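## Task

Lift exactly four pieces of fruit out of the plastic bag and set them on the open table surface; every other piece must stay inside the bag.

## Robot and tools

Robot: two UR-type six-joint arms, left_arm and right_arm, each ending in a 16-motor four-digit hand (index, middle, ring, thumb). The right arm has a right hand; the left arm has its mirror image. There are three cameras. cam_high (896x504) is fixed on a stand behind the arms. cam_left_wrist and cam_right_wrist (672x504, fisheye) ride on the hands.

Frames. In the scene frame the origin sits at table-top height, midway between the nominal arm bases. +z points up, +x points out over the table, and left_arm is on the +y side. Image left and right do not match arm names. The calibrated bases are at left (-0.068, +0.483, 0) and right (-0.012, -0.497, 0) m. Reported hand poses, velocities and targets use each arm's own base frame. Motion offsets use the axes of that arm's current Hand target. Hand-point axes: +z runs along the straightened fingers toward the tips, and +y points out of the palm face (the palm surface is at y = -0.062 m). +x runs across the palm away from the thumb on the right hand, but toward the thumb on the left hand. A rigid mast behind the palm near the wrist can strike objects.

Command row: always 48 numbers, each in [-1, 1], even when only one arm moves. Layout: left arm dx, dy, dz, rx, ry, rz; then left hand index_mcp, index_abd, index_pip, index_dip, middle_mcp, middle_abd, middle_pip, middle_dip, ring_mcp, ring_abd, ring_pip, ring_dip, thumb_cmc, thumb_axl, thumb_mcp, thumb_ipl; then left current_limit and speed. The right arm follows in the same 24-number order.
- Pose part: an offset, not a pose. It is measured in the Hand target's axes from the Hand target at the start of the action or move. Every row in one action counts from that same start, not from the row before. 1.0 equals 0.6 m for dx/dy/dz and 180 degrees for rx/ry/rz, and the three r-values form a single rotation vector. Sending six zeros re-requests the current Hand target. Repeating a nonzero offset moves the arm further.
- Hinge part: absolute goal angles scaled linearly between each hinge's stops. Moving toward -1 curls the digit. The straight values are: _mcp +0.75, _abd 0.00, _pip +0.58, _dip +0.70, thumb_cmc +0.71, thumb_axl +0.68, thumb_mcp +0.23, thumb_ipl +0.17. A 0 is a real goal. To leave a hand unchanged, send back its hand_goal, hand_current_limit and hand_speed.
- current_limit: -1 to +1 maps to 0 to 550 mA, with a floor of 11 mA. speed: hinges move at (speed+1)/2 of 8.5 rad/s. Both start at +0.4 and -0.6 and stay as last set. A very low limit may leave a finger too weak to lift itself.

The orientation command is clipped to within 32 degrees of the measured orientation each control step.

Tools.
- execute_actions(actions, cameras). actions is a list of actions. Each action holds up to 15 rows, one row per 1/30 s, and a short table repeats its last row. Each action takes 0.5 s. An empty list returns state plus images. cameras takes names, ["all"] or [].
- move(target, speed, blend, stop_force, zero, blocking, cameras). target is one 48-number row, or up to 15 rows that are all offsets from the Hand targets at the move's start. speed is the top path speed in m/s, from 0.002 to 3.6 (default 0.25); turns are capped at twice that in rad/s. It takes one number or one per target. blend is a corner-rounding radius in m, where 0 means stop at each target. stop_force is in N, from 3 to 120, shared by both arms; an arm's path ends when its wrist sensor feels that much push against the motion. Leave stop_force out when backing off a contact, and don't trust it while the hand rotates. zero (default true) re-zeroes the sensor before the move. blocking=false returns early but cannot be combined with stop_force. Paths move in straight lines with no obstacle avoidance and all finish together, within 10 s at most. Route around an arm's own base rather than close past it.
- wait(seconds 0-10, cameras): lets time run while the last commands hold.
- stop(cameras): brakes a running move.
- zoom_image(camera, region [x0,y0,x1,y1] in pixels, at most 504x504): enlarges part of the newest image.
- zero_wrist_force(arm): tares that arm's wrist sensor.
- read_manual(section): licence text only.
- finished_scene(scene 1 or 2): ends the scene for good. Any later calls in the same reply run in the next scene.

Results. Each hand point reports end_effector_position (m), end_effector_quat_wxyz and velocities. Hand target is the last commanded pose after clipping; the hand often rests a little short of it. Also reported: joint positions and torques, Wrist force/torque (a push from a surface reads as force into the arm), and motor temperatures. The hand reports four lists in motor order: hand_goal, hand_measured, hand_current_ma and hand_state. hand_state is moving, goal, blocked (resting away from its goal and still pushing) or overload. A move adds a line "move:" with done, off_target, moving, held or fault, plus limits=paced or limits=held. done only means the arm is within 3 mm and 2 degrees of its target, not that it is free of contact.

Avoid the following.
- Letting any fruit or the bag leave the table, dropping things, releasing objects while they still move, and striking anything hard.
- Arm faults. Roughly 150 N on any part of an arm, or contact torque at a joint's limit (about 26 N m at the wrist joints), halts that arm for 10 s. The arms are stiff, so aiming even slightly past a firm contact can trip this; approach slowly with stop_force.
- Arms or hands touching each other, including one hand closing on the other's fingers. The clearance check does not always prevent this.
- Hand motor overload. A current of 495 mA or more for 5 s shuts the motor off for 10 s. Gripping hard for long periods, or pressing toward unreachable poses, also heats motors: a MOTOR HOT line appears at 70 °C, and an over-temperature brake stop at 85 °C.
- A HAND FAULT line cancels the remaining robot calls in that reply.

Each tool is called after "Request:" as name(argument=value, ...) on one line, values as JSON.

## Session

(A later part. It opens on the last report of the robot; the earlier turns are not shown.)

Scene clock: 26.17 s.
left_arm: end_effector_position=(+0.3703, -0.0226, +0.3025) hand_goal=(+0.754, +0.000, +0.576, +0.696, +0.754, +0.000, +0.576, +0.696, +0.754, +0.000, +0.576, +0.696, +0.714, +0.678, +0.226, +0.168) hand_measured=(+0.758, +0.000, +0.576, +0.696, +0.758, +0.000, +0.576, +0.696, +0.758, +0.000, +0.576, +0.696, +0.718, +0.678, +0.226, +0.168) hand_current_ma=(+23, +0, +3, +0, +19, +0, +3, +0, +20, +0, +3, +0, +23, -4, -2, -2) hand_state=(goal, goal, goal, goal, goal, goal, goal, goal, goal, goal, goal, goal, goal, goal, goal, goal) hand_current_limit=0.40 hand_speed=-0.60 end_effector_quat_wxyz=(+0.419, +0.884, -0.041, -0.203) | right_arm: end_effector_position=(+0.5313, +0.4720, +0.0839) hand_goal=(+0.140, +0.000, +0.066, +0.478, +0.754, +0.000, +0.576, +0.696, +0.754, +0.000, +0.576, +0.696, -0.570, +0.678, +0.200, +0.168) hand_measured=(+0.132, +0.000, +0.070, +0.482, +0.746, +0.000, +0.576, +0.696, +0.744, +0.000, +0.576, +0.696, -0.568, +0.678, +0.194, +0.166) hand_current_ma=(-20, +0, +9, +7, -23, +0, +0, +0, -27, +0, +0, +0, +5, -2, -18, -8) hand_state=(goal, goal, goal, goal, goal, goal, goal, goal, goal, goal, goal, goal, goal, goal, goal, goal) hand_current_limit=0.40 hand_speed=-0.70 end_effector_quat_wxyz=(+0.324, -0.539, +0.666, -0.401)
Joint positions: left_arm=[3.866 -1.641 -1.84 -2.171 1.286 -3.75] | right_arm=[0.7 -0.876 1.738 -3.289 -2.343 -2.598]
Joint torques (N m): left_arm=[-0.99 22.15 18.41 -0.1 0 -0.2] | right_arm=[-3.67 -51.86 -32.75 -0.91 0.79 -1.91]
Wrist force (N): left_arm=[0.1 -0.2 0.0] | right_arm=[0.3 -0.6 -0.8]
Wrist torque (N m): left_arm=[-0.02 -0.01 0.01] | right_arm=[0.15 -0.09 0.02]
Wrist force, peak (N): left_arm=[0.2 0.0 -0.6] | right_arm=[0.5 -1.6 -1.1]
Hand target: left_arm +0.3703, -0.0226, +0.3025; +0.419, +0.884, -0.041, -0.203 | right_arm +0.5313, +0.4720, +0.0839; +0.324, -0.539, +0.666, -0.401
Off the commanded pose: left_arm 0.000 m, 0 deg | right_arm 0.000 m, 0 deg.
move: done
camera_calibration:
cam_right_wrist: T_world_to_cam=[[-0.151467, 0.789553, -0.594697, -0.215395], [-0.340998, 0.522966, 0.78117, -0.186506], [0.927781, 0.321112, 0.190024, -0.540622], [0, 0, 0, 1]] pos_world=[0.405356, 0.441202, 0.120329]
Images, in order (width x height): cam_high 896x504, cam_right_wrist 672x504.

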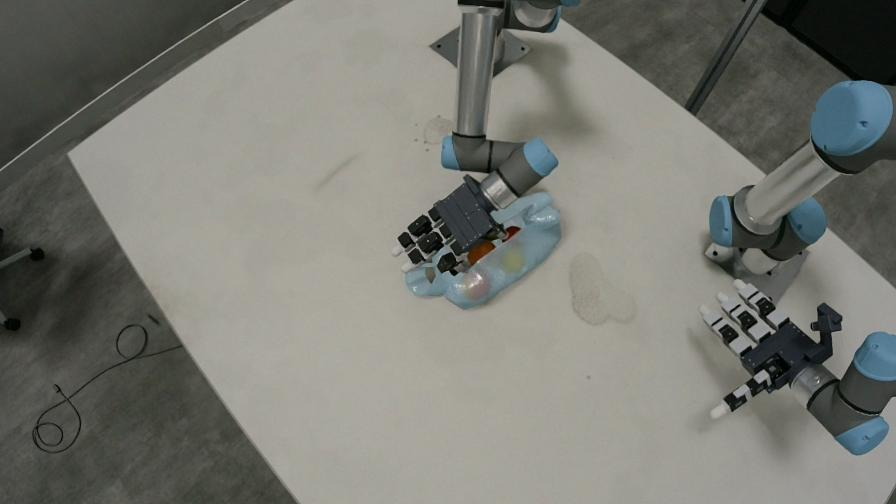

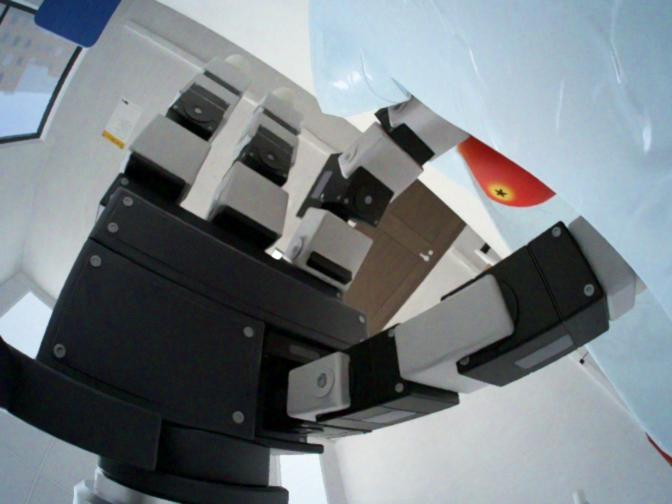

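Request:
move(target=[0,0,0,0,0,0,0.754,0,0.576,0.696,0.754,0,0.576,0.696,0.754,0,0.576,0.696,0.714,0.678,0.226,0.168,0.4,-0.6,0,0.0206,0.011,0,0,0,0.14,0,0.066,0.478,0.754,0,0.576,0.696,0.754,0,0.576,0.696,-0.571,0.678,0.2,0.168,0.4,-0.7], speed=0.06, stop_force=5)

Request:
move(target=[0,0,0,0,0,0,0.754,0,0.576,0.696,0.754,0,0.576,0.696,0.754,0,0.576,0.696,0.714,0.678,0.226,0.168,0.4,-0.6,0,0,0,0,0,0,-0.08,0,-0.02,0.42,0.754,0,0.576,0.696,0.754,0,0.576,0.696,-0.58,0.678,0.03,0.12,0.4,-0.88], cameras=["cam_high","cam_right_wrist"])

Request:
zoom_image(camera="cam_high", region=[400, 190, 560, 320])

Request:
zoom_image(camera="cam_right_wrist", region=[372, 0, 672, 300])

Scene clock: 28.70 s.
left_arm: end_effector_position=(+0.3703, -0.0226, +0.3025) hand_goal=(+0.754, +0.000, +0.576, +0.696, +0.754, +0.000, +0.576, +0.696, +0.754, +0.000, +0.576, +0.696, +0.714, +0.678, +0.226, +0.168) hand_measured=(+0.758, +0.000, +0.576, +0.696, +0.758, +0.000, +0.576, +0.696, +0.758, +0.000, +0.576, +0.696, +0.718, +0.678, +0.226, +0.168) hand_current_ma=(+23, +0, +3, +0, +19, +0, +3, +0, +20, +0, +3, +0, +23, -4, -2, -2) hand_state=(goal, goal, goal, goal, goal, goal, goal, goal, goal, goal, goal, goal, goal, goal, goal, goal) hand_current_limit=0.40 hand_speed=-0.60 end_effector_quat_wxyz=(+0.419, +0.884, -0.041, -0.203) | right_arm: end_effector_position=(+0.5313, +0.4719, +0.0698) hand_goal=(+0.140, +0.000, +0.066, +0.478, +0.754, +0.000, +0.576, +0.696, +0.754, +0.000, +0.576, +0.696, -0.570, +0.678, +0.200, +0.168) hand_measured=(+0.132, +0.000, +0.070, +0.482, +0.746, +0.000, +0.576, +0.696, +0.744, +0.000, +0.576, +0.696, -0.568, +0.678, +0.194, +0.166) hand_current_ma=(-20, +0, +8, +7, -23, +0, +0, +0, -27, +0, +0, +0, +5, -2, -18, -8) hand_state=(goal, goal, goal, goal, goal, goal, goal, goal, goal, goal, goal, goal, goal, goal, goal, goal) hand_current_limit=0.40 hand_speed=-0.70 end_effector_quat_wxyz=(+0.324, -0.539, +0.666, -0.401)
Joint positions: left_arm=[3.866 -1.641 -1.84 -2.171 1.286 -3.75] | right_arm=[0.7 -0.851 1.74 -3.316 -2.343 -2.598]
Joint torques (N m): left_arm=[-0.71 22.52 18.62 -0.15 -0.01 -0.19] | right_arm=[-3.34 -52.59 -14.02 -0.95 1.11 -1.94]
Wrist force (N): left_arm=[0.0 0.2 -0.2] | right_arm=[0.3 -0.5 -0.8]
Wrist torque (N m): left_arm=[0.06 0.00 -0.01] | right_arm=[0.16 -0.07 0.04]
Wrist force, peak (N): left_arm=[0.0 -0.6 -0.5] | right_arm=[0.3 -1.3 -1.1]
Hand target: left_arm +0.3703, -0.0226, +0.3025; +0.419, +0.884, -0.041, -0.203 | right_arm +0.5313, +0.4719, +0.0698; +0.324, -0.539, +0.666, -0.401
Off the commanded pose: left_arm 0.000 m, 0 deg | right_arm 0.000 m, 0 deg.
move: done

Scene clock: 29.30 s.
left_arm: end_effector_position=(+0.3703, -0.0226, +0.3025) hand_goal=(+0.754, +0.000, +0.576, +0.696, +0.754, +0.000, +0.576, +0.696, +0.754, +0.000, +0.576, +0.696, +0.714, +0.678, +0.226, +0.168) hand_measured=(+0.758, +0.000, +0.576, +0.696, +0.758, +0.000, +0.576, +0.696, +0.758, +0.000, +0.576, +0.696, +0.718, +0.678, +0.226, +0.168) hand_current_ma=(+23, +0, +3, +0, +19, +0, +3, +0, +20, +0, +3, +0, +23, -4, -2, -2) hand_state=(goal, goal, goal, goal, goal, goal, goal, goal, goal, goal, goal, goal, goal, goal, goal, goal) hand_current_limit=0.40 hand_speed=-0.60 end_effector_quat_wxyz=(+0.419, +0.884, -0.041, -0.203) | right_arm: end_effector_position=(+0.5313, +0.4719, +0.0698) hand_goal=(-0.080, +0.000, -0.020, +0.420, +0.754, +0.000, +0.576, +0.696, +0.754, +0.000, +0.576, +0.696, -0.580, +0.678, +0.030, +0.120) hand_measured=(+0.092, +0.000, +0.014, +0.434, +0.746, +0.000, +0.576, +0.696, +0.744, +0.000, +0.576, +0.696, -0.584, +0.678, +0.140, +0.134) hand_current_ma=(+385, +0, +118, +41, -23, +0, +0, +0, -27, +0, +0, +0, -8, -2, +385, +58) hand_state=(blocked, goal, blocked, goal, goal, goal, goal, goal, goal, goal, goal, goal, goal, goal, blocked, goal) hand_current_limit=0.40 hand_speed=-0.88 end_effector_quat_wxyz=(+0.324, -0.539, +0.666, -0.401)
Joint positions: left_arm=[3.866 -1.641 -1.84 -2.171 1.286 -3.75] | right_arm=[0.7 -0.851 1.74 -3.316 -2.343 -2.598]
Joint torques (N m): left_arm=[-0.96 22.42 18.89 -0.1 0.05 -0.23] | right_arm=[-3.32 -52.31 -19.45 -1.05 1.1 -1.92]
Wrist force (N): left_arm=[0.0 -0.2 -0.1] | right_arm=[0.2 -0.6 -0.9]
Wrist torque (N m): left_arm=[-0.02 0.01 0.00] | right_arm=[0.14 -0.06 0.04]
Wrist force, peak (N): left_arm=[0.3 -0.2 -0.5] | right_arm=[0.4 -0.7 -1.0]
Hand target: left_arm +0.3703, -0.0226, +0.3025; +0.419, +0.884, -0.041, -0.203 | right_arm +0.5313, +0.4719, +0.0698; +0.324, -0.539, +0.666, -0.401
Off the commanded pose: left_arm 0.000 m, 0 deg | right_arm 0.000 m, 0 deg.
move: done
camera_calibration:
cam_right_wrist: T_world_to_cam=[[-0.151467, 0.789553, -0.594697, -0.22372], [-0.340998, 0.522966, 0.78117, -0.175569], [0.927781, 0.321112, 0.190024, -0.537962], [0, 0, 0, 1]] pos_world=[0.405356, 0.441202, 0.106329]
Images, in order (width x height): cam_high 896x504, cam_right_wrist 672x504.

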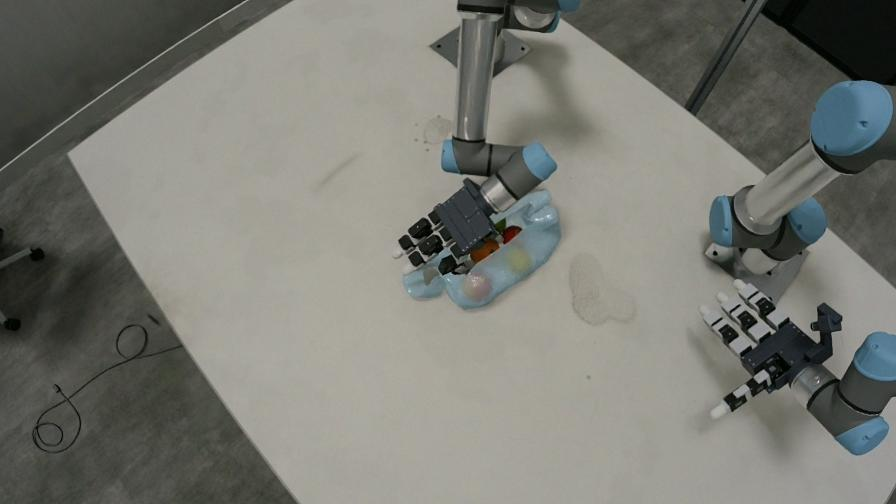

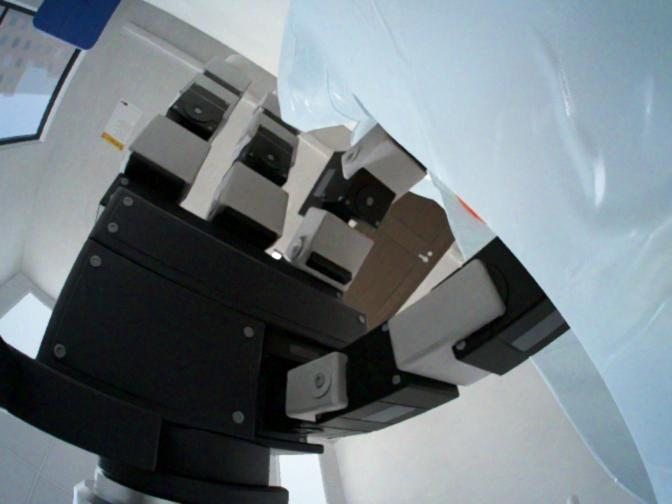

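Scaled by 3.150 from the camera's 896x504 image, which has a finer 1280x720 frame.

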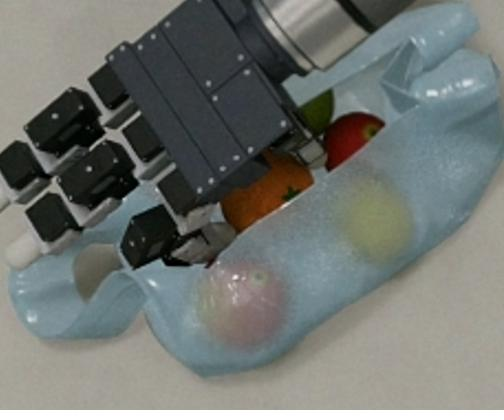

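Scaled by 1.680 from the camera's 672x504 image, which has a finer 960x720 frame.

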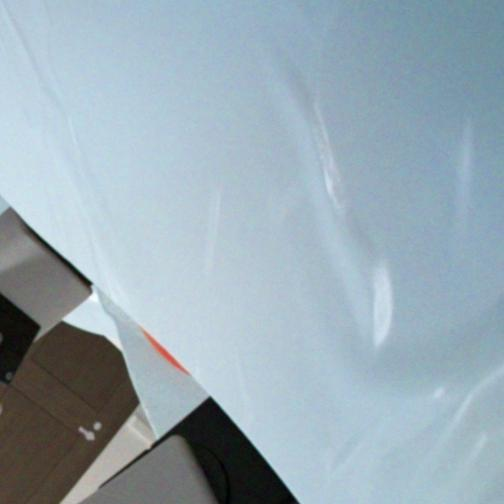

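Request:
move(target=[[0,0,0,0,0,0,0.754,0,0.576,0.696,0.754,0,0.576,0.696,0.754,0,0.576,0.696,0.714,0.678,0.226,0.168,0.4,-0.6,0,0,0,0,0,0,-0.12,0,-0.04,0.41,0.754,0,0.576,0.696,0.754,0,0.576,0.696,-0.6,0.678,-0.02,0.11,0.5,-0.88],[0,0,0,0,0,0,0.754,0,0.576,0.696,0.754,0,0.576,0.696,0.754,0,0.576,0.696,0.714,0.678,0.226,0.168,0.4,-0.6,0,-0.0589,-0.0313,0,0,0,-0.12,0,-0.04,0.41,0.754,0,0.576,0.696,0.754,0,0.576,0.696,-0.6,0.678,-0.02,0.11,0.5,-0.88]], speed=[0.1,0.1], cameras=["cam_high","cam_right_wrist"])

Request:
zoom_image(camera="cam_high", region=[400, 190, 560, 320])

Scene clock: 31.40 s.
left_arm: end_effector_position=(+0.3703, -0.0226, +0.3025) hand_goal=(+0.754, +0.000, +0.576, +0.696, +0.754, +0.000, +0.576, +0.696, +0.754, +0.000, +0.576, +0.696, +0.714, +0.678, +0.226, +0.168) hand_measured=(+0.758, +0.000, +0.576, +0.696, +0.758, +0.000, +0.576, +0.696, +0.758, +0.000, +0.576, +0.696, +0.718, +0.678, +0.226, +0.168) hand_current_ma=(+23, +0, +3, +0, +19, +0, +3, +0, +20, +0, +3, +0, +23, -4, -2, -2) hand_state=(goal, goal, goal, goal, goal, goal, goal, goal, goal, goal, goal, goal, goal, goal, goal, goal) hand_current_limit=0.40 hand_speed=-0.60 end_effector_quat_wxyz=(+0.419, +0.884, -0.041, -0.203) | right_arm: end_effector_position=(+0.5314, +0.4720, +0.1100) hand_goal=(-0.120, +0.000, -0.040, +0.410, +0.754, +0.000, +0.576, +0.696, +0.754, +0.000, +0.576, +0.696, -0.600, +0.678, -0.020, +0.110) hand_measured=(+0.092, +0.002, +0.014, +0.434, +0.746, +0.000, +0.576, +0.696, +0.744, +0.000, +0.576, +0.696, -0.606, +0.678, +0.132, +0.134) hand_current_ma=(+413, +5, +201, +77, -23, +0, +0, +0, -27, +0, +0, +0, -17, -2, +412, +109) hand_state=(blocked, goal, blocked, blocked, goal, goal, goal, goal, goal, goal, goal, goal, goal, goal, blocked, blocked) hand_current_limit=0.50 hand_speed=-0.88 end_effector_quat_wxyz=(+0.324, -0.539, +0.666, -0.401)
Joint positions: left_arm=[3.866 -1.641 -1.84 -2.171 1.286 -3.75] | right_arm=[0.7 -0.922 1.731 -3.236 -2.343 -2.598]
Joint torques (N m): left_arm=[-0.35 22.43 18.47 -0.08 0.1 -0.26] | right_arm=[-2.69 -32.91 -15.24 -4.76 1.03 1.89]
Wrist force (N): left_arm=[0.4 0.1 -0.1] | right_arm=[0.6 -0.5 -0.6]
Wrist torque (N m): left_arm=[0.03 -0.05 0.03] | right_arm=[0.16 -0.15 0.07]
Wrist force, peak (N): left_arm=[0.1 0.0 -0.6] | right_arm=[0.6 -1.7 -1.4]
Hand target: left_arm +0.3703, -0.0226, +0.3025; +0.419, +0.884, -0.041, -0.203 | right_arm +0.5314, +0.4720, +0.1099; +0.324, -0.539, +0.666, -0.401
Off the commanded pose: left_arm 0.000 m, 0 deg | right_arm 0.000 m, 0 deg.
move: done
camera_calibration:
cam_right_wrist: T_world_to_cam=[[-0.151318, 0.789635, -0.594625, -0.199965], [-0.341208, 0.522853, 0.781154, -0.206723], [0.927728, 0.321094, 0.190313, -0.545687], [0, 0, 0, 1]] pos_world=[0.405456, 0.441202, 0.14643]
Images, in order (width x height): cam_high 896x504, cam_right_wrist 672x504.

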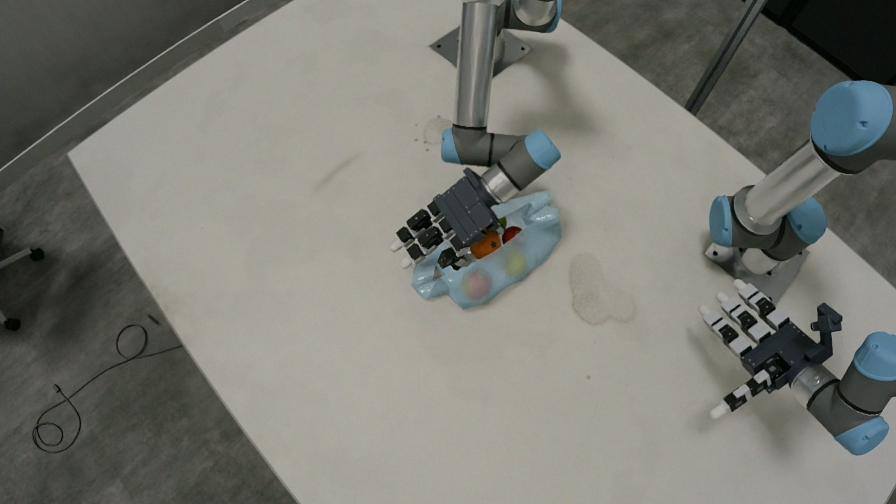

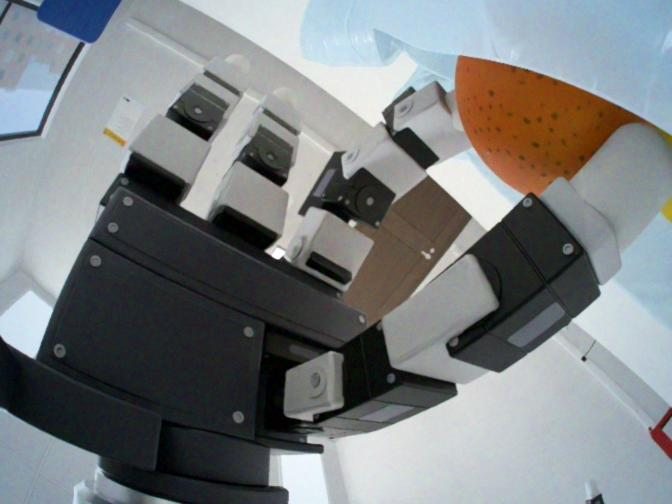

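Scaled by 3.150 from the camera's 896x504 image, which has a finer 1280x720 frame.

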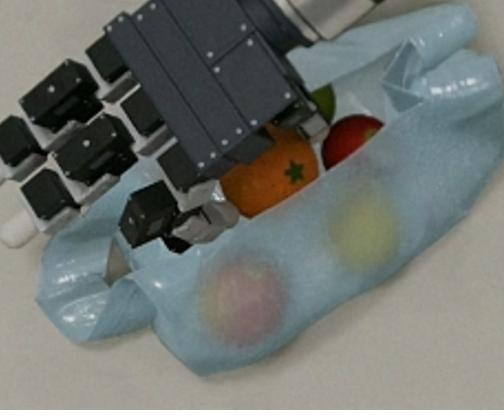

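Request:
move(target=[[0,0,0,0,0,0,0.754,0,0.576,0.696,0.754,0,0.576,0.696,0.754,0,0.576,0.696,0.714,0.678,0.226,0.168,0.4,-0.6,0,-0.1324,-0.0704,0,0,0,-0.12,0,-0.04,0.41,0.754,0,0.576,0.696,0.754,0,0.576,0.696,-0.6,0.678,-0.02,0.11,0.5,-0.88],[0,0,0,0,0,0,0.754,0,0.576,0.696,0.754,0,0.576,0.696,0.754,0,0.576,0.696,0.714,0.678,0.226,0.168,0.4,-0.6,0.2993,-0.1563,-0.0255,0,0,0,-0.12,0,-0.04,0.41,0.754,0,0.576,0.696,0.754,0,0.576,0.696,-0.6,0.678,-0.02,0.11,0.5,-0.88],[0,0,0,0,0,0,0.754,0,0.576,0.696,0.754,0,0.576,0.696,0.754,0,0.576,0.696,0.714,0.678,0.226,0.168,0.4,-0.6,0.2993,0.0129,0.0645,0,0,0,-0.12,0,-0.04,0.41,0.754,0,0.576,0.696,0.754,0,0.576,0.696,-0.6,0.678,-0.02,0.11,0.5,-0.88]], speed=[0.15,0.25,0.2], blend=[0.03,0.04,0], cameras=["cam_high","cam_right_wrist"])

Request:
zoom_image(camera="cam_high", region=[380, 150, 580, 320])

Scene clock: 35.03 s.
left_arm: end_effector_position=(+0.3703, -0.0226, +0.3025) hand_goal=(+0.754, +0.000, +0.576, +0.696, +0.754, +0.000, +0.576, +0.696, +0.754, +0.000, +0.576, +0.696, +0.714, +0.678, +0.226, +0.168) hand_measured=(+0.758, +0.000, +0.576, +0.696, +0.758, +0.000, +0.576, +0.696, +0.758, +0.000, +0.576, +0.696, +0.718, +0.678, +0.226, +0.168) hand_current_ma=(+23, +0, +3, +0, +19, +0, +3, +0, +20, +0, +3, +0, +23, -4, -2, -2) hand_state=(goal, goal, goal, goal, goal, goal, goal, goal, goal, goal, goal, goal, goal, goal, goal, goal) hand_current_limit=0.40 hand_speed=-0.60 end_effector_quat_wxyz=(+0.419, +0.884, -0.041, -0.203) | right_arm: end_effector_position=(+0.5237, +0.2899, +0.0849) hand_goal=(-0.120, +0.000, -0.040, +0.410, +0.754, +0.000, +0.576, +0.696, +0.754, +0.000, +0.576, +0.696, -0.600, +0.678, -0.020, +0.110) hand_measured=(+0.092, +0.004, +0.014, +0.434, +0.746, +0.000, +0.576, +0.696, +0.744, +0.000, +0.576, +0.696, -0.608, +0.678, +0.132, +0.134) hand_current_ma=(+413, +6, +201, +77, -24, +0, +0, +0, -28, +0, +0, +0, -21, -2, +412, +109) hand_state=(blocked, goal, blocked, blocked, goal, goal, goal, goal, goal, goal, goal, goal, goal, goal, blocked, blocked) hand_current_limit=0.50 hand_speed=-0.88 end_effector_quat_wxyz=(+0.324, -0.539, +0.666, -0.400)
Joint positions: left_arm=[3.866 -1.641 -1.84 -2.171 1.286 -3.75] | right_arm=[0.41 -1.049 2.132 -3.645 -2.11 -2.818]
Joint torques (N m): left_arm=[-0.93 22.86 18.43 -0.09 0.15 -0.36] | right_arm=[6.06 -27.58 -28.78 -4.03 -2.49 -1.88]
Wrist force (N): left_arm=[0.1 0.0 -0.4] | right_arm=[0.6 0.2 -0.4]
Wrist torque (N m): left_arm=[0.04 -0.02 0.00] | right_arm=[0.26 -0.14 0.31]
Wrist force, peak (N): left_arm=[0.1 -0.3 -0.5] | right_arm=[0.8 1.9 0.4]
Hand target: left_arm +0.3703, -0.0226, +0.3025; +0.419, +0.884, -0.041, -0.203 | right_arm +0.5237, +0.2900, +0.0849; +0.324, -0.539, +0.666, -0.401
Off the commanded pose: left_arm 0.000 m, 0 deg | right_arm 0.000 m, 0 deg.
move: done
camera_calibration:
cam_right_wrist: T_world_to_cam=[[-0.151487, 0.789505, -0.594755, -0.0720277], [-0.340904, 0.523052, 0.781153, -0.0948601], [0.927813, 0.321089, 0.18991, -0.475317], [0, 0, 0, 1]] pos_world=[0.397756, 0.259102, 0.121529]
Images, in order (width x height): cam_high 896x504, cam_right_wrist 672x504.

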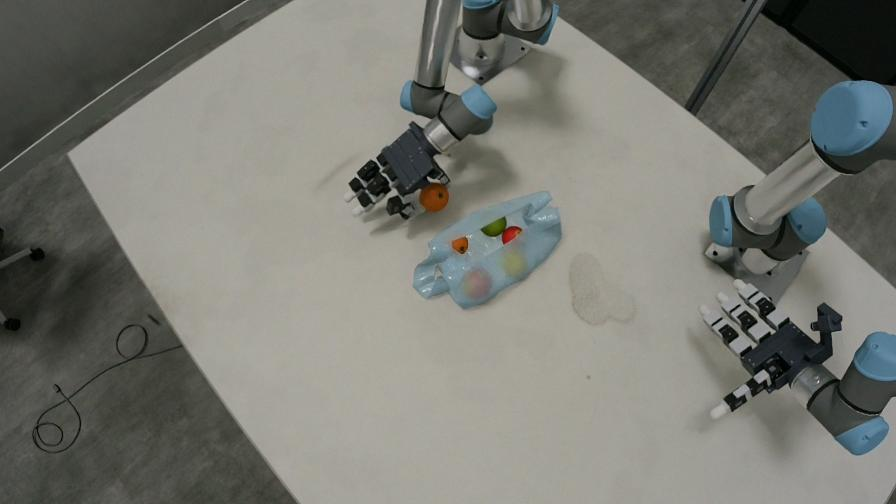

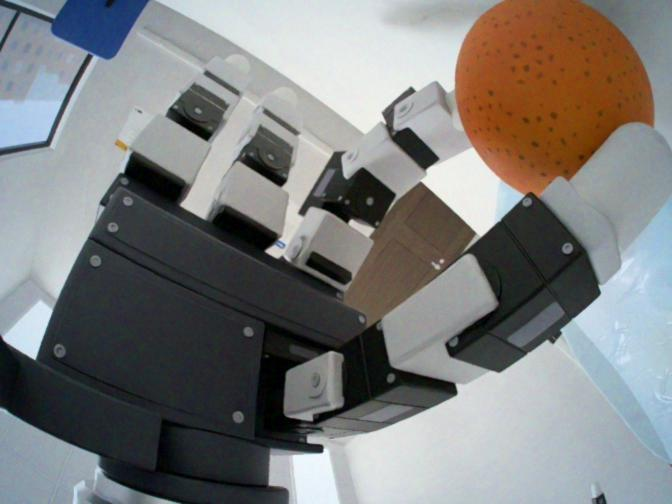

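Scaled by 2.520 from the camera's 896x504 image, which has a finer 1280x720 frame.

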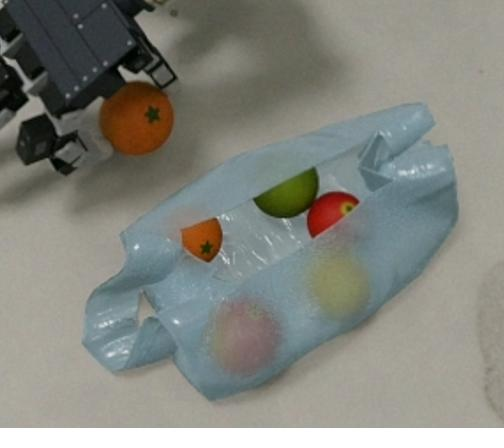

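Request:
move(target=[0,0,0,0,0,0,0.754,0,0.576,0.696,0.754,0,0.576,0.696,0.754,0,0.576,0.696,0.714,0.678,0.226,0.168,0.4,-0.6,0,0.0265,0.0141,0,0,0,-0.12,0,-0.04,0.41,0.754,0,0.576,0.696,0.754,0,0.576,0.696,-0.6,0.678,-0.02,0.11,0.5,-0.88], speed=0.025, stop_force=3)

Scene clock: 37.33 s.
left_arm: end_effector_position=(+0.3703, -0.0226, +0.3025) hand_goal=(+0.754, +0.000, +0.576, +0.696, +0.754, +0.000, +0.576, +0.696, +0.754, +0.000, +0.576, +0.696, +0.714, +0.678, +0.226, +0.168) hand_measured=(+0.758, +0.000, +0.576, +0.696, +0.758, +0.000, +0.576, +0.696, +0.758, +0.000, +0.576, +0.696, +0.718, +0.678, +0.226, +0.168) hand_current_ma=(+23, +0, +3, +0, +19, +0, +3, +0, +20, +0, +3, +0, +23, -4, -2, -2) hand_state=(goal, goal, goal, goal, goal, goal, goal, goal, goal, goal, goal, goal, goal, goal, goal, goal) hand_current_limit=0.40 hand_speed=-0.60 end_effector_quat_wxyz=(+0.419, +0.884, -0.041, -0.203) | right_arm: end_effector_position=(+0.5237, +0.2899, +0.0669) hand_goal=(-0.120, +0.000, -0.040, +0.410, +0.754, +0.000, +0.576, +0.696, +0.754, +0.000, +0.576, +0.696, -0.600, +0.678, -0.020, +0.110) hand_measured=(+0.092, +0.004, +0.014, +0.434, +0.746, +0.000, +0.576, +0.696, +0.744, +0.000, +0.576, +0.696, -0.608, +0.678, +0.132, +0.134) hand_current_ma=(+412, +7, +201, +77, -24, +0, +0, +0, -28, +0, +0, +0, -22, -2, +412, +109) hand_state=(blocked, goal, blocked, blocked, goal, goal, goal, goal, goal, goal, goal, goal, goal, goal, blocked, blocked) hand_current_limit=0.50 hand_speed=-0.88 end_effector_quat_wxyz=(+0.324, -0.539, +0.666, -0.401)
Joint positions: left_arm=[3.866 -1.641 -1.84 -2.171 1.286 -3.75] | right_arm=[0.41 -1.004 2.133 -3.692 -2.11 -2.818]
Joint torques (N m): left_arm=[-0.71 22.82 18.45 -0.11 0.28 -0.35] | right_arm=[-0.57 -41.66 -3.38 -0.65 1.03 -0.49]
Wrist force (N): left_arm=[0.1 -0.2 -0.3] | right_arm=[0.5 -1.7 -1.4]
Wrist torque (N m): left_arm=[0.01 -0.02 0.02] | right_arm=[0.14 -0.12 0.34]
Wrist force, peak (N): left_arm=[0.1 -0.3 -0.5] | right_arm=[0.4 -2.0 -1.7]
Hand target: left_arm +0.3703, -0.0226, +0.3025; +0.419, +0.884, -0.041, -0.203 | right_arm +0.5237, +0.2899, +0.0669; +0.324, -0.539, +0.666, -0.401
Off the commanded pose: left_arm 0.000 m, 0 deg | right_arm 0.000 m, 0 deg.
move: done

Request:
move(target=[[0,0,0,0,0,0,0.754,0,0.576,0.696,0.754,0,0.576,0.696,0.754,0,0.576,0.696,0.714,0.678,0.226,0.168,0.4,-0.6,0,0,0,0,0,0,0.1,0,0.02,0.44,0.754,0,0.576,0.696,0.754,0,0.576,0.696,-0.6,0.678,0.14,0.14,0.3,-0.9],[0,0,0,0,0,0,0.754,0,0.576,0.696,0.754,0,0.576,0.696,0.754,0,0.576,0.696,0.714,0.678,0.226,0.168,0.4,-0.6,0,0,0,0,0,0,0.15,0,0.08,0.48,0.754,0,0.576,0.696,0.754,0,0.576,0.696,-0.571,0.678,0.22,0.168,0.3,-0.9]])

Request:
move(target=[[0,0,0,0,0,0,0.754,0,0.576,0.696,0.754,0,0.576,0.696,0.754,0,0.576,0.696,0.714,0.678,0.226,0.168,0.4,-0.6,0,0,0,0,0,0,0.2,0,0.1,0.5,0.754,0,0.576,0.696,0.754,0,0.576,0.696,-0.571,0.678,0.3,0.168,0.3,-0.9],[0,0,0,0,0,0,0.754,0,0.576,0.696,0.754,0,0.576,0.696,0.754,0,0.576,0.696,0.714,0.678,0.226,0.168,0.4,-0.6,0,-0.1766,-0.0939,0,0,0,0.2,0,0.1,0.5,0.754,0,0.576,0.696,0.754,0,0.576,0.696,-0.571,0.678,0.3,0.168,0.3,-0.9]], speed=[0.1,0.12], cameras=["cam_high","cam_right_wrist"])

Request:
zoom_image(camera="cam_high", region=[380, 150, 580, 320])

Scene clock: 43.30 s.
left_arm: end_effector_position=(+0.3703, -0.0226, +0.3025) hand_goal=(+0.754, +0.000, +0.576, +0.696, +0.754, +0.000, +0.576, +0.696, +0.754, +0.000, +0.576, +0.696, +0.714, +0.678, +0.226, +0.168) hand_measured=(+0.758, +0.000, +0.576, +0.696, +0.758, +0.000, +0.576, +0.696, +0.758, +0.000, +0.576, +0.696, +0.718, +0.678, +0.226, +0.168) hand_current_ma=(+23, +0, +3, +0, +19, +0, +3, +0, +20, +0, +3, +0, +23, -4, -2, -2) hand_state=(goal, goal, goal, goal, goal, goal, goal, goal, goal, goal, goal, goal, goal, goal, goal, goal) hand_current_limit=0.40 hand_speed=-0.60 end_effector_quat_wxyz=(+0.419, +0.884, -0.041, -0.203) | right_arm: end_effector_position=(+0.5237, +0.2899, +0.0669) hand_goal=(+0.150, +0.000, +0.080, +0.480, +0.754, +0.000, +0.576, +0.696, +0.754, +0.000, +0.576, +0.696, -0.570, +0.678, +0.220, +0.168) hand_measured=(+0.142, +0.002, +0.078, +0.478, +0.746, +0.000, +0.576, +0.696, +0.744, +0.000, +0.576, +0.696, -0.574, +0.678, +0.214, +0.166) hand_current_ma=(-25, +6, -5, -6, -24, +0, +0, +0, -28, +0, +0, +0, -8, -2, -22, -8) hand_state=(goal, goal, goal, goal, goal, goal, goal, goal, goal, goal, goal, goal, goal, goal, goal, goal) hand_current_limit=0.30 hand_speed=-0.90 end_effector_quat_wxyz=(+0.324, -0.539, +0.666, -0.400)
Joint positions: left_arm=[3.866 -1.641 -1.84 -2.171 1.286 -3.75] | right_arm=[0.41 -1.004 2.133 -3.692 -2.11 -2.818]
Joint torques (N m): left_arm=[-0.28 23.17 18.3 -0.02 0.26 -0.47] | right_arm=[-1.58 -41.76 -20.73 -1.05 1.07 -2.2]
Wrist force (N): left_arm=[0.2 -0.1 -0.3] | right_arm=[0.5 -0.1 -0.5]
Wrist torque (N m): left_arm=[0.02 -0.03 0.01] | right_arm=[0.24 -0.11 0.31]
Wrist force, peak (N): left_arm=[0.4 -0.2 -0.4] | right_arm=[0.3 -1.9 -1.6]
Hand target: left_arm +0.3703, -0.0226, +0.3025; +0.419, +0.884, -0.041, -0.203 | right_arm +0.5237, +0.2899, +0.0669; +0.324, -0.539, +0.666, -0.401
Off the commanded pose: left_arm 0.000 m, 0 deg | right_arm 0.000 m, 0 deg.
move: done

Scene clock: 45.30 s.
left_arm: end_effector_position=(+0.3703, -0.0226, +0.3025) hand_goal=(+0.754, +0.000, +0.576, +0.696, +0.754, +0.000, +0.576, +0.696, +0.754, +0.000, +0.576, +0.696, +0.714, +0.678, +0.226, +0.168) hand_measured=(+0.758, +0.000, +0.576, +0.696, +0.758, +0.000, +0.576, +0.696, +0.758, +0.000, +0.576, +0.696, +0.718, +0.678, +0.226, +0.168) hand_current_ma=(+23, +0, +3, +0, +19, +0, +3, +0, +20, +0, +3, +0, +23, -4, -2, -2) hand_state=(goal, goal, goal, goal, goal, goal, goal, goal, goal, goal, goal, goal, goal, goal, goal, goal) hand_current_limit=0.40 hand_speed=-0.60 end_effector_quat_wxyz=(+0.419, +0.884, -0.041, -0.203) | right_arm: end_effector_position=(+0.5238, +0.2900, +0.1870) hand_goal=(+0.200, +0.000, +0.100, +0.500, +0.754, +0.000, +0.576, +0.696, +0.754, +0.000, +0.576, +0.696, -0.570, +0.678, +0.300, +0.168) hand_measured=(+0.190, +0.002, +0.098, +0.498, +0.746, +0.000, +0.576, +0.696, +0.744, +0.000, +0.576, +0.696, -0.574, +0.678, +0.294, +0.166) hand_current_ma=(-29, +6, -6, -6, -24, +0, +0, +0, -28, +0, +0, +0, -8, -2, -24, -8) hand_state=(goal, goal, goal, goal, goal, goal, goal, goal, goal, goal, goal, goal, goal, goal, goal, goal) hand_current_limit=0.30 hand_speed=-0.90 end_effector_quat_wxyz=(+0.324, -0.539, +0.666, -0.401)
Joint positions: left_arm=[3.866 -1.641 -1.84 -2.171 1.286 -3.75] | right_arm=[0.41 -1.275 2.08 -3.367 -2.11 -2.818]
Joint torques (N m): left_arm=[-1.44 22.39 18.25 -0.14 0.28 -0.6] | right_arm=[1.83 -28.01 -5.68 -2.94 -2.82 1.69]
Wrist force (N): left_arm=[0.2 -0.2 -0.2] | right_arm=[0.6 0.2 -0.7]
Wrist torque (N m): left_arm=[0.00 -0.03 0.01] | right_arm=[0.26 -0.12 0.29]
Wrist force, peak (N): left_arm=[0.1 -0.2 -0.5] | right_arm=[0.5 -1.1 -1.2]
Hand target: left_arm +0.3703, -0.0226, +0.3025; +0.419, +0.884, -0.041, -0.203 | right_arm +0.5237, +0.2900, +0.1869; +0.324, -0.539, +0.666, -0.401
Off the commanded pose: left_arm 0.000 m, 0 deg | right_arm 0.000 m, 0 deg.
move: done
camera_calibration:
cam_right_wrist: T_world_to_cam=[[-0.151318, 0.789635, -0.594625, -0.0115558], [-0.341208, 0.522853, 0.781154, -0.174384], [0.927728, 0.321094, 0.190313, -0.494871], [0, 0, 0, 1]] pos_world=[0.397856, 0.259202, 0.22353]
Images, in order (width x height): cam_high 896x504, cam_right_wrist 672x504.

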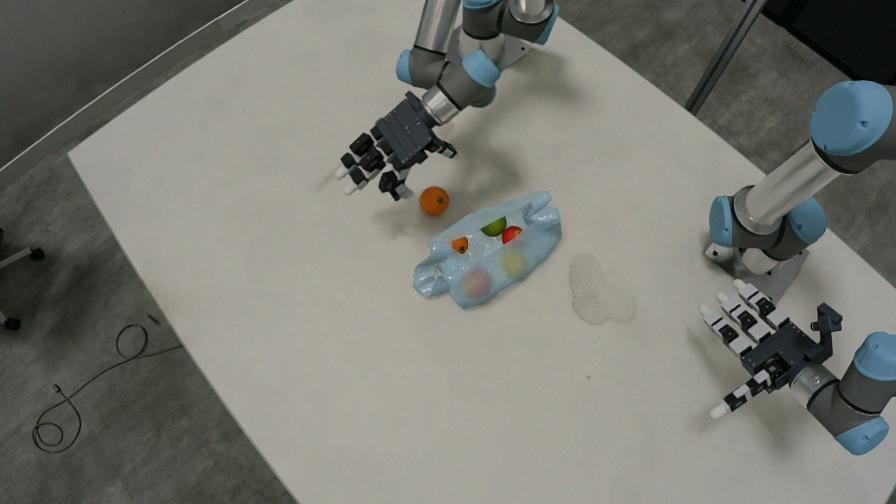

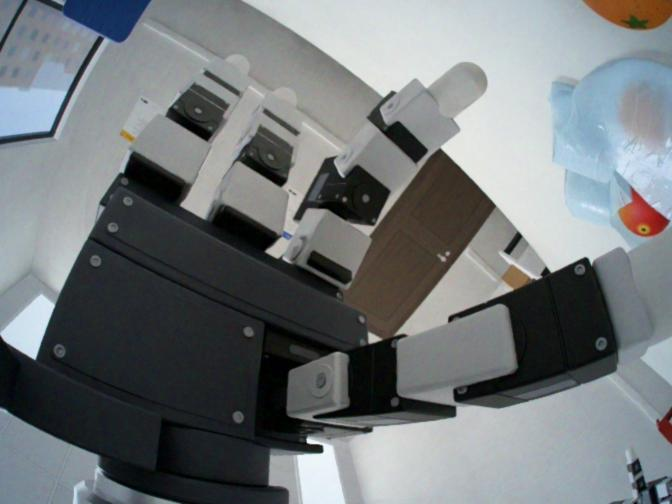

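Scaled by 2.520 from the camera's 896x504 image, which has a finer 1280x720 frame.

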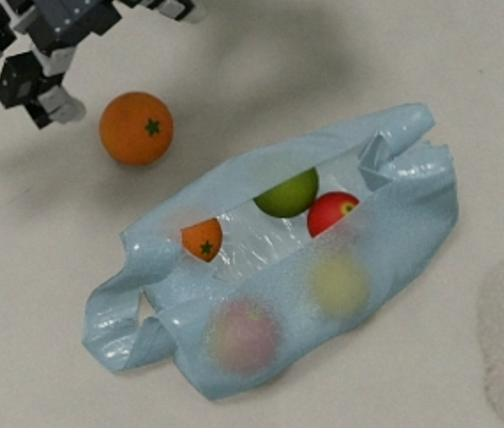

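Request:
move(target=[0,0,0,0,0,0,0.754,0,0.576,0.696,0.754,0,0.576,0.696,0.754,0,0.576,0.696,0.714,0.678,0.226,0.168,0.4,-0.6,-0.2365,0.1181,-0.1266,0,0.0294,0.0157,0.135,0,0.066,0.478,0.754,0,0.576,0.696,0.754,0,0.576,0.696,-0.571,0.678,0.2,0.168,0.4,-0.7], speed=0.25, cameras=["cam_high","cam_right_wrist"])

Request:
zoom_image(camera="cam_high", region=[380, 150, 580, 320])

Request:
zoom_image(camera="cam_right_wrist", region=[372, 0, 672, 300])

Scene clock: 47.30 s.
left_arm: end_effector_position=(+0.3703, -0.0226, +0.3025) hand_goal=(+0.754, +0.000, +0.576, +0.696, +0.754, +0.000, +0.576, +0.696, +0.754, +0.000, +0.576, +0.696, +0.714, +0.678, +0.226, +0.168) hand_measured=(+0.758, +0.000, +0.576, +0.696, +0.758, +0.000, +0.576, +0.696, +0.758, +0.000, +0.576, +0.696, +0.718, +0.678, +0.226, +0.168) hand_current_ma=(+23, +0, +3, +0, +19, +0, +3, +0, +20, +0, +3, +0, +23, -4, -2, -2) hand_state=(goal, goal, goal, goal, goal, goal, goal, goal, goal, goal, goal, goal, goal, goal, goal, goal) hand_current_limit=0.40 hand_speed=-0.60 end_effector_quat_wxyz=(+0.419, +0.884, -0.041, -0.203) | right_arm: end_effector_position=(+0.4553, +0.4497, +0.1600) hand_goal=(+0.136, +0.000, +0.066, +0.478, +0.754, +0.000, +0.576, +0.696, +0.754, +0.000, +0.576, +0.696, -0.570, +0.678, +0.200, +0.168) hand_measured=(+0.134, +0.002, +0.070, +0.482, +0.746, +0.000, +0.576, +0.696, +0.744, +0.000, +0.576, +0.696, -0.572, +0.678, +0.200, +0.166) hand_current_ma=(-3, +4, +9, +8, -24, +0, +0, +0, -28, +0, +0, +0, -4, -2, +0, -8) hand_state=(goal, goal, goal, goal, goal, goal, goal, goal, goal, goal, goal, goal, goal, goal, goal, goal) hand_current_limit=0.40 hand_speed=-0.70 end_effector_quat_wxyz=(+0.302, -0.504, +0.694, -0.417)
Joint positions: left_arm=[3.866 -1.641 -1.84 -2.171 1.286 -3.75] | right_arm=[0.781 -1.125 1.877 -3.033 -2.474 -2.401]
Joint torques (N m): left_arm=[-0.47 22.37 18.79 -0.23 0.32 -0.49] | right_arm=[4.22 -40.49 -7.07 -2.04 -1.16 1.05]
Wrist force (N): left_arm=[-0.2 -0.1 0.0] | right_arm=[0.9 -0.1 -0.3]
Wrist torque (N m): left_arm=[-0.01 0.02 -0.02] | right_arm=[0.25 -0.18 0.26]
Wrist force, peak (N): left_arm=[0.1 -0.1 -0.6] | right_arm=[2.5 -0.7 0.4]
Hand target: left_arm +0.3703, -0.0226, +0.3025; +0.419, +0.884, -0.041, -0.203 | right_arm +0.4552, +0.4497, +0.1600; +0.302, -0.504, +0.694, -0.417
Off the commanded pose: left_arm 0.000 m, 0 deg | right_arm 0.000 m, 0 deg.
move: done
camera_calibration:
cam_right_wrist: T_world_to_cam=[[-0.0680892, 0.801177, -0.594541, -0.207199], [-0.284634, 0.555557, 0.781242, -0.300636], [0.956215, 0.222421, 0.190215, -0.446067], [0, 0, 0, 1]] pos_world=[0.326856, 0.432238, 0.19653]
Images, in order (width x height): cam_high 896x504, cam_right_wrist 672x504.

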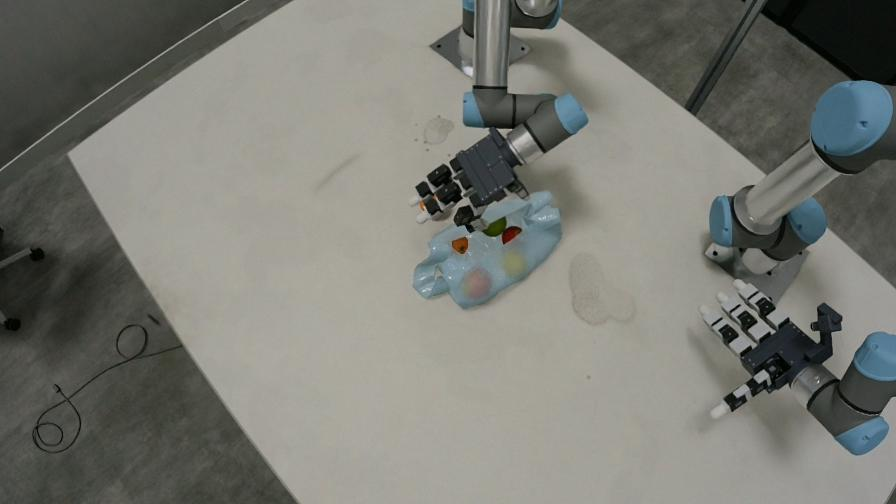

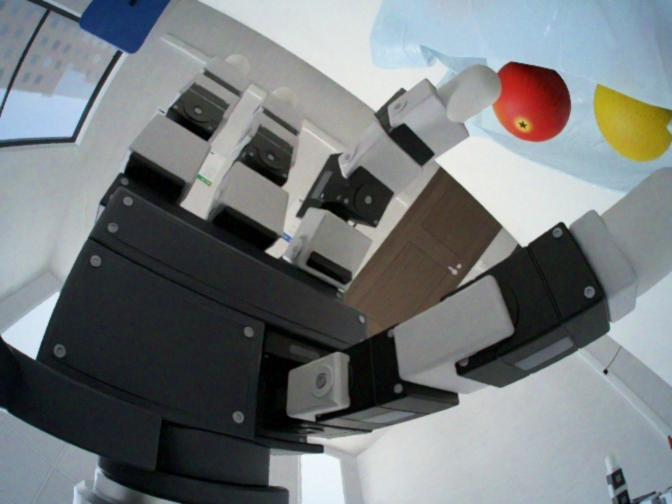

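Scaled by 2.520 from the camera's 896x504 image, which has a finer 1280x720 frame.

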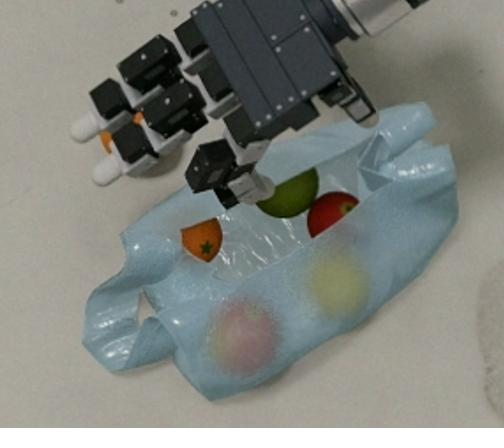

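Scaled by 1.680 from the camera's 672x504 image, which has a finer 960x720 frame.

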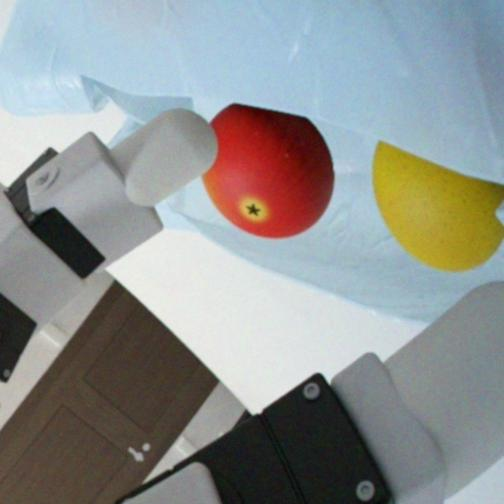

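Request:
move(target=[0,0,0,0,0,0,0.754,0,0.576,0.696,0.754,0,0.576,0.696,0.754,0,0.576,0.696,0.714,0.678,0.226,0.168,0.4,-0.6,0,0.0883,0.047,0,0,0,0.135,0,0.066,0.478,0.754,0,0.576,0.696,0.754,0,0.576,0.696,-0.571,0.678,0.15,0.168,0.4,-0.7], speed=0.1, cameras=["cam_high","cam_right_wrist"])

Request:
zoom_image(camera="cam_high", region=[420, 170, 580, 300])

Request:
zoom_image(camera="cam_right_wrist", region=[372, 0, 672, 300])

Scene clock: 49.87 s.
left_arm: end_effector_position=(+0.3703, -0.0226, +0.3025) hand_goal=(+0.754, +0.000, +0.576, +0.696, +0.754, +0.000, +0.576, +0.696, +0.754, +0.000, +0.576, +0.696, +0.714, +0.678, +0.226, +0.168) hand_measured=(+0.758, +0.000, +0.576, +0.696, +0.758, +0.000, +0.576, +0.696, +0.758, +0.000, +0.576, +0.696, +0.718, +0.678, +0.226, +0.168) hand_current_ma=(+23, +0, +3, +0, +19, +0, +3, +0, +20, +0, +3, +0, +23, -4, -2, -2) hand_state=(goal, goal, goal, goal, goal, goal, goal, goal, goal, goal, goal, goal, goal, goal, goal, goal) hand_current_limit=0.40 hand_speed=-0.60 end_effector_quat_wxyz=(+0.419, +0.884, -0.041, -0.203) | right_arm: end_effector_position=(+0.4552, +0.4496, +0.0998) hand_goal=(+0.136, +0.000, +0.066, +0.478, +0.754, +0.000, +0.576, +0.696, +0.754, +0.000, +0.576, +0.696, -0.570, +0.678, +0.150, +0.168) hand_measured=(+0.134, +0.002, +0.070, +0.482, +0.746, +0.000, +0.576, +0.696, +0.744, +0.000, +0.576, +0.696, -0.572, +0.678, +0.150, +0.166) hand_current_ma=(-3, +4, +9, +8, -24, +0, +0, +0, -28, +0, +0, +0, -4, -2, +1, -7) hand_state=(goal, goal, goal, goal, goal, goal, goal, goal, goal, goal, goal, goal, goal, goal, goal, goal) hand_current_limit=0.40 hand_speed=-0.70 end_effector_quat_wxyz=(+0.302, -0.504, +0.694, -0.417)
Joint positions: left_arm=[3.866 -1.641 -1.84 -2.171 1.286 -3.75] | right_arm=[0.781 -1.015 1.91 -3.174 -2.474 -2.401]
Joint torques (N m): left_arm=[-0.71 22.75 18.38 -0.2 0.3 -0.55] | right_arm=[-1.69 -47.31 -31.87 -0.8 -1.38 -1.86]
Wrist force (N): left_arm=[0.1 0.1 -0.3] | right_arm=[0.8 -0.1 -0.6]
Wrist torque (N m): left_arm=[0.04 -0.02 0.01] | right_arm=[0.25 -0.17 0.20]
Wrist force, peak (N): left_arm=[0.4 0.0 -0.5] | right_arm=[0.8 -1.3 -1.0]
Hand target: left_arm +0.3703, -0.0226, +0.3025; +0.419, +0.884, -0.041, -0.203 | right_arm +0.4553, +0.4497, +0.1000; +0.302, -0.504, +0.694, -0.417
Off the commanded pose: left_arm 0.000 m, 0 deg | right_arm 0.000 m, 0 deg.
move: done
camera_calibration:
cam_right_wrist: T_world_to_cam=[[-0.0682312, 0.800971, -0.594803, -0.242754], [-0.284328, 0.555856, 0.781141, -0.253821], [0.956296, 0.222417, 0.189812, -0.434372], [0, 0, 0, 1]] pos_world=[0.326657, 0.432139, 0.136329]
Images, in order (width x height): cam_high 896x504, cam_right_wrist 672x504.

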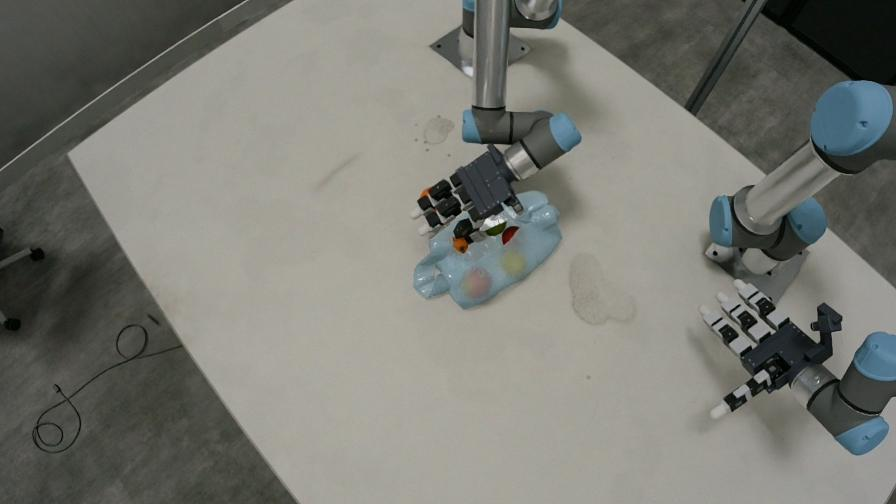

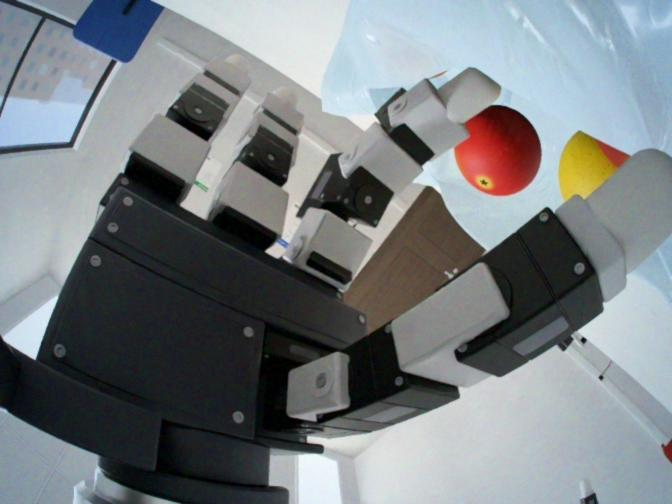

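Scaled by 3.150 from the camera's 896x504 image, which has a finer 1280x720 frame.

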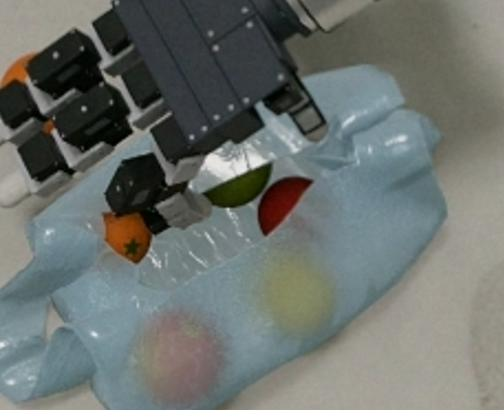

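Scaled by 1.680 from the camera's 672x504 image, which has a finer 960x720 frame.

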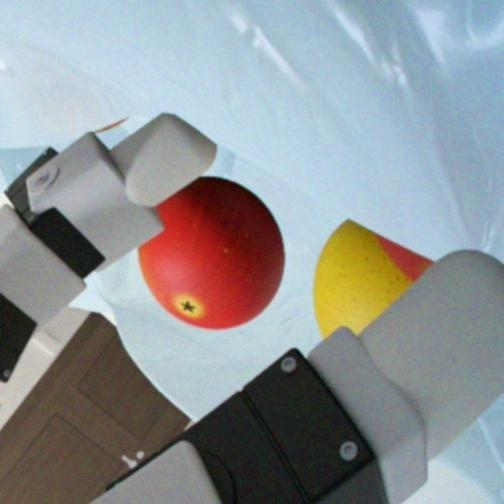

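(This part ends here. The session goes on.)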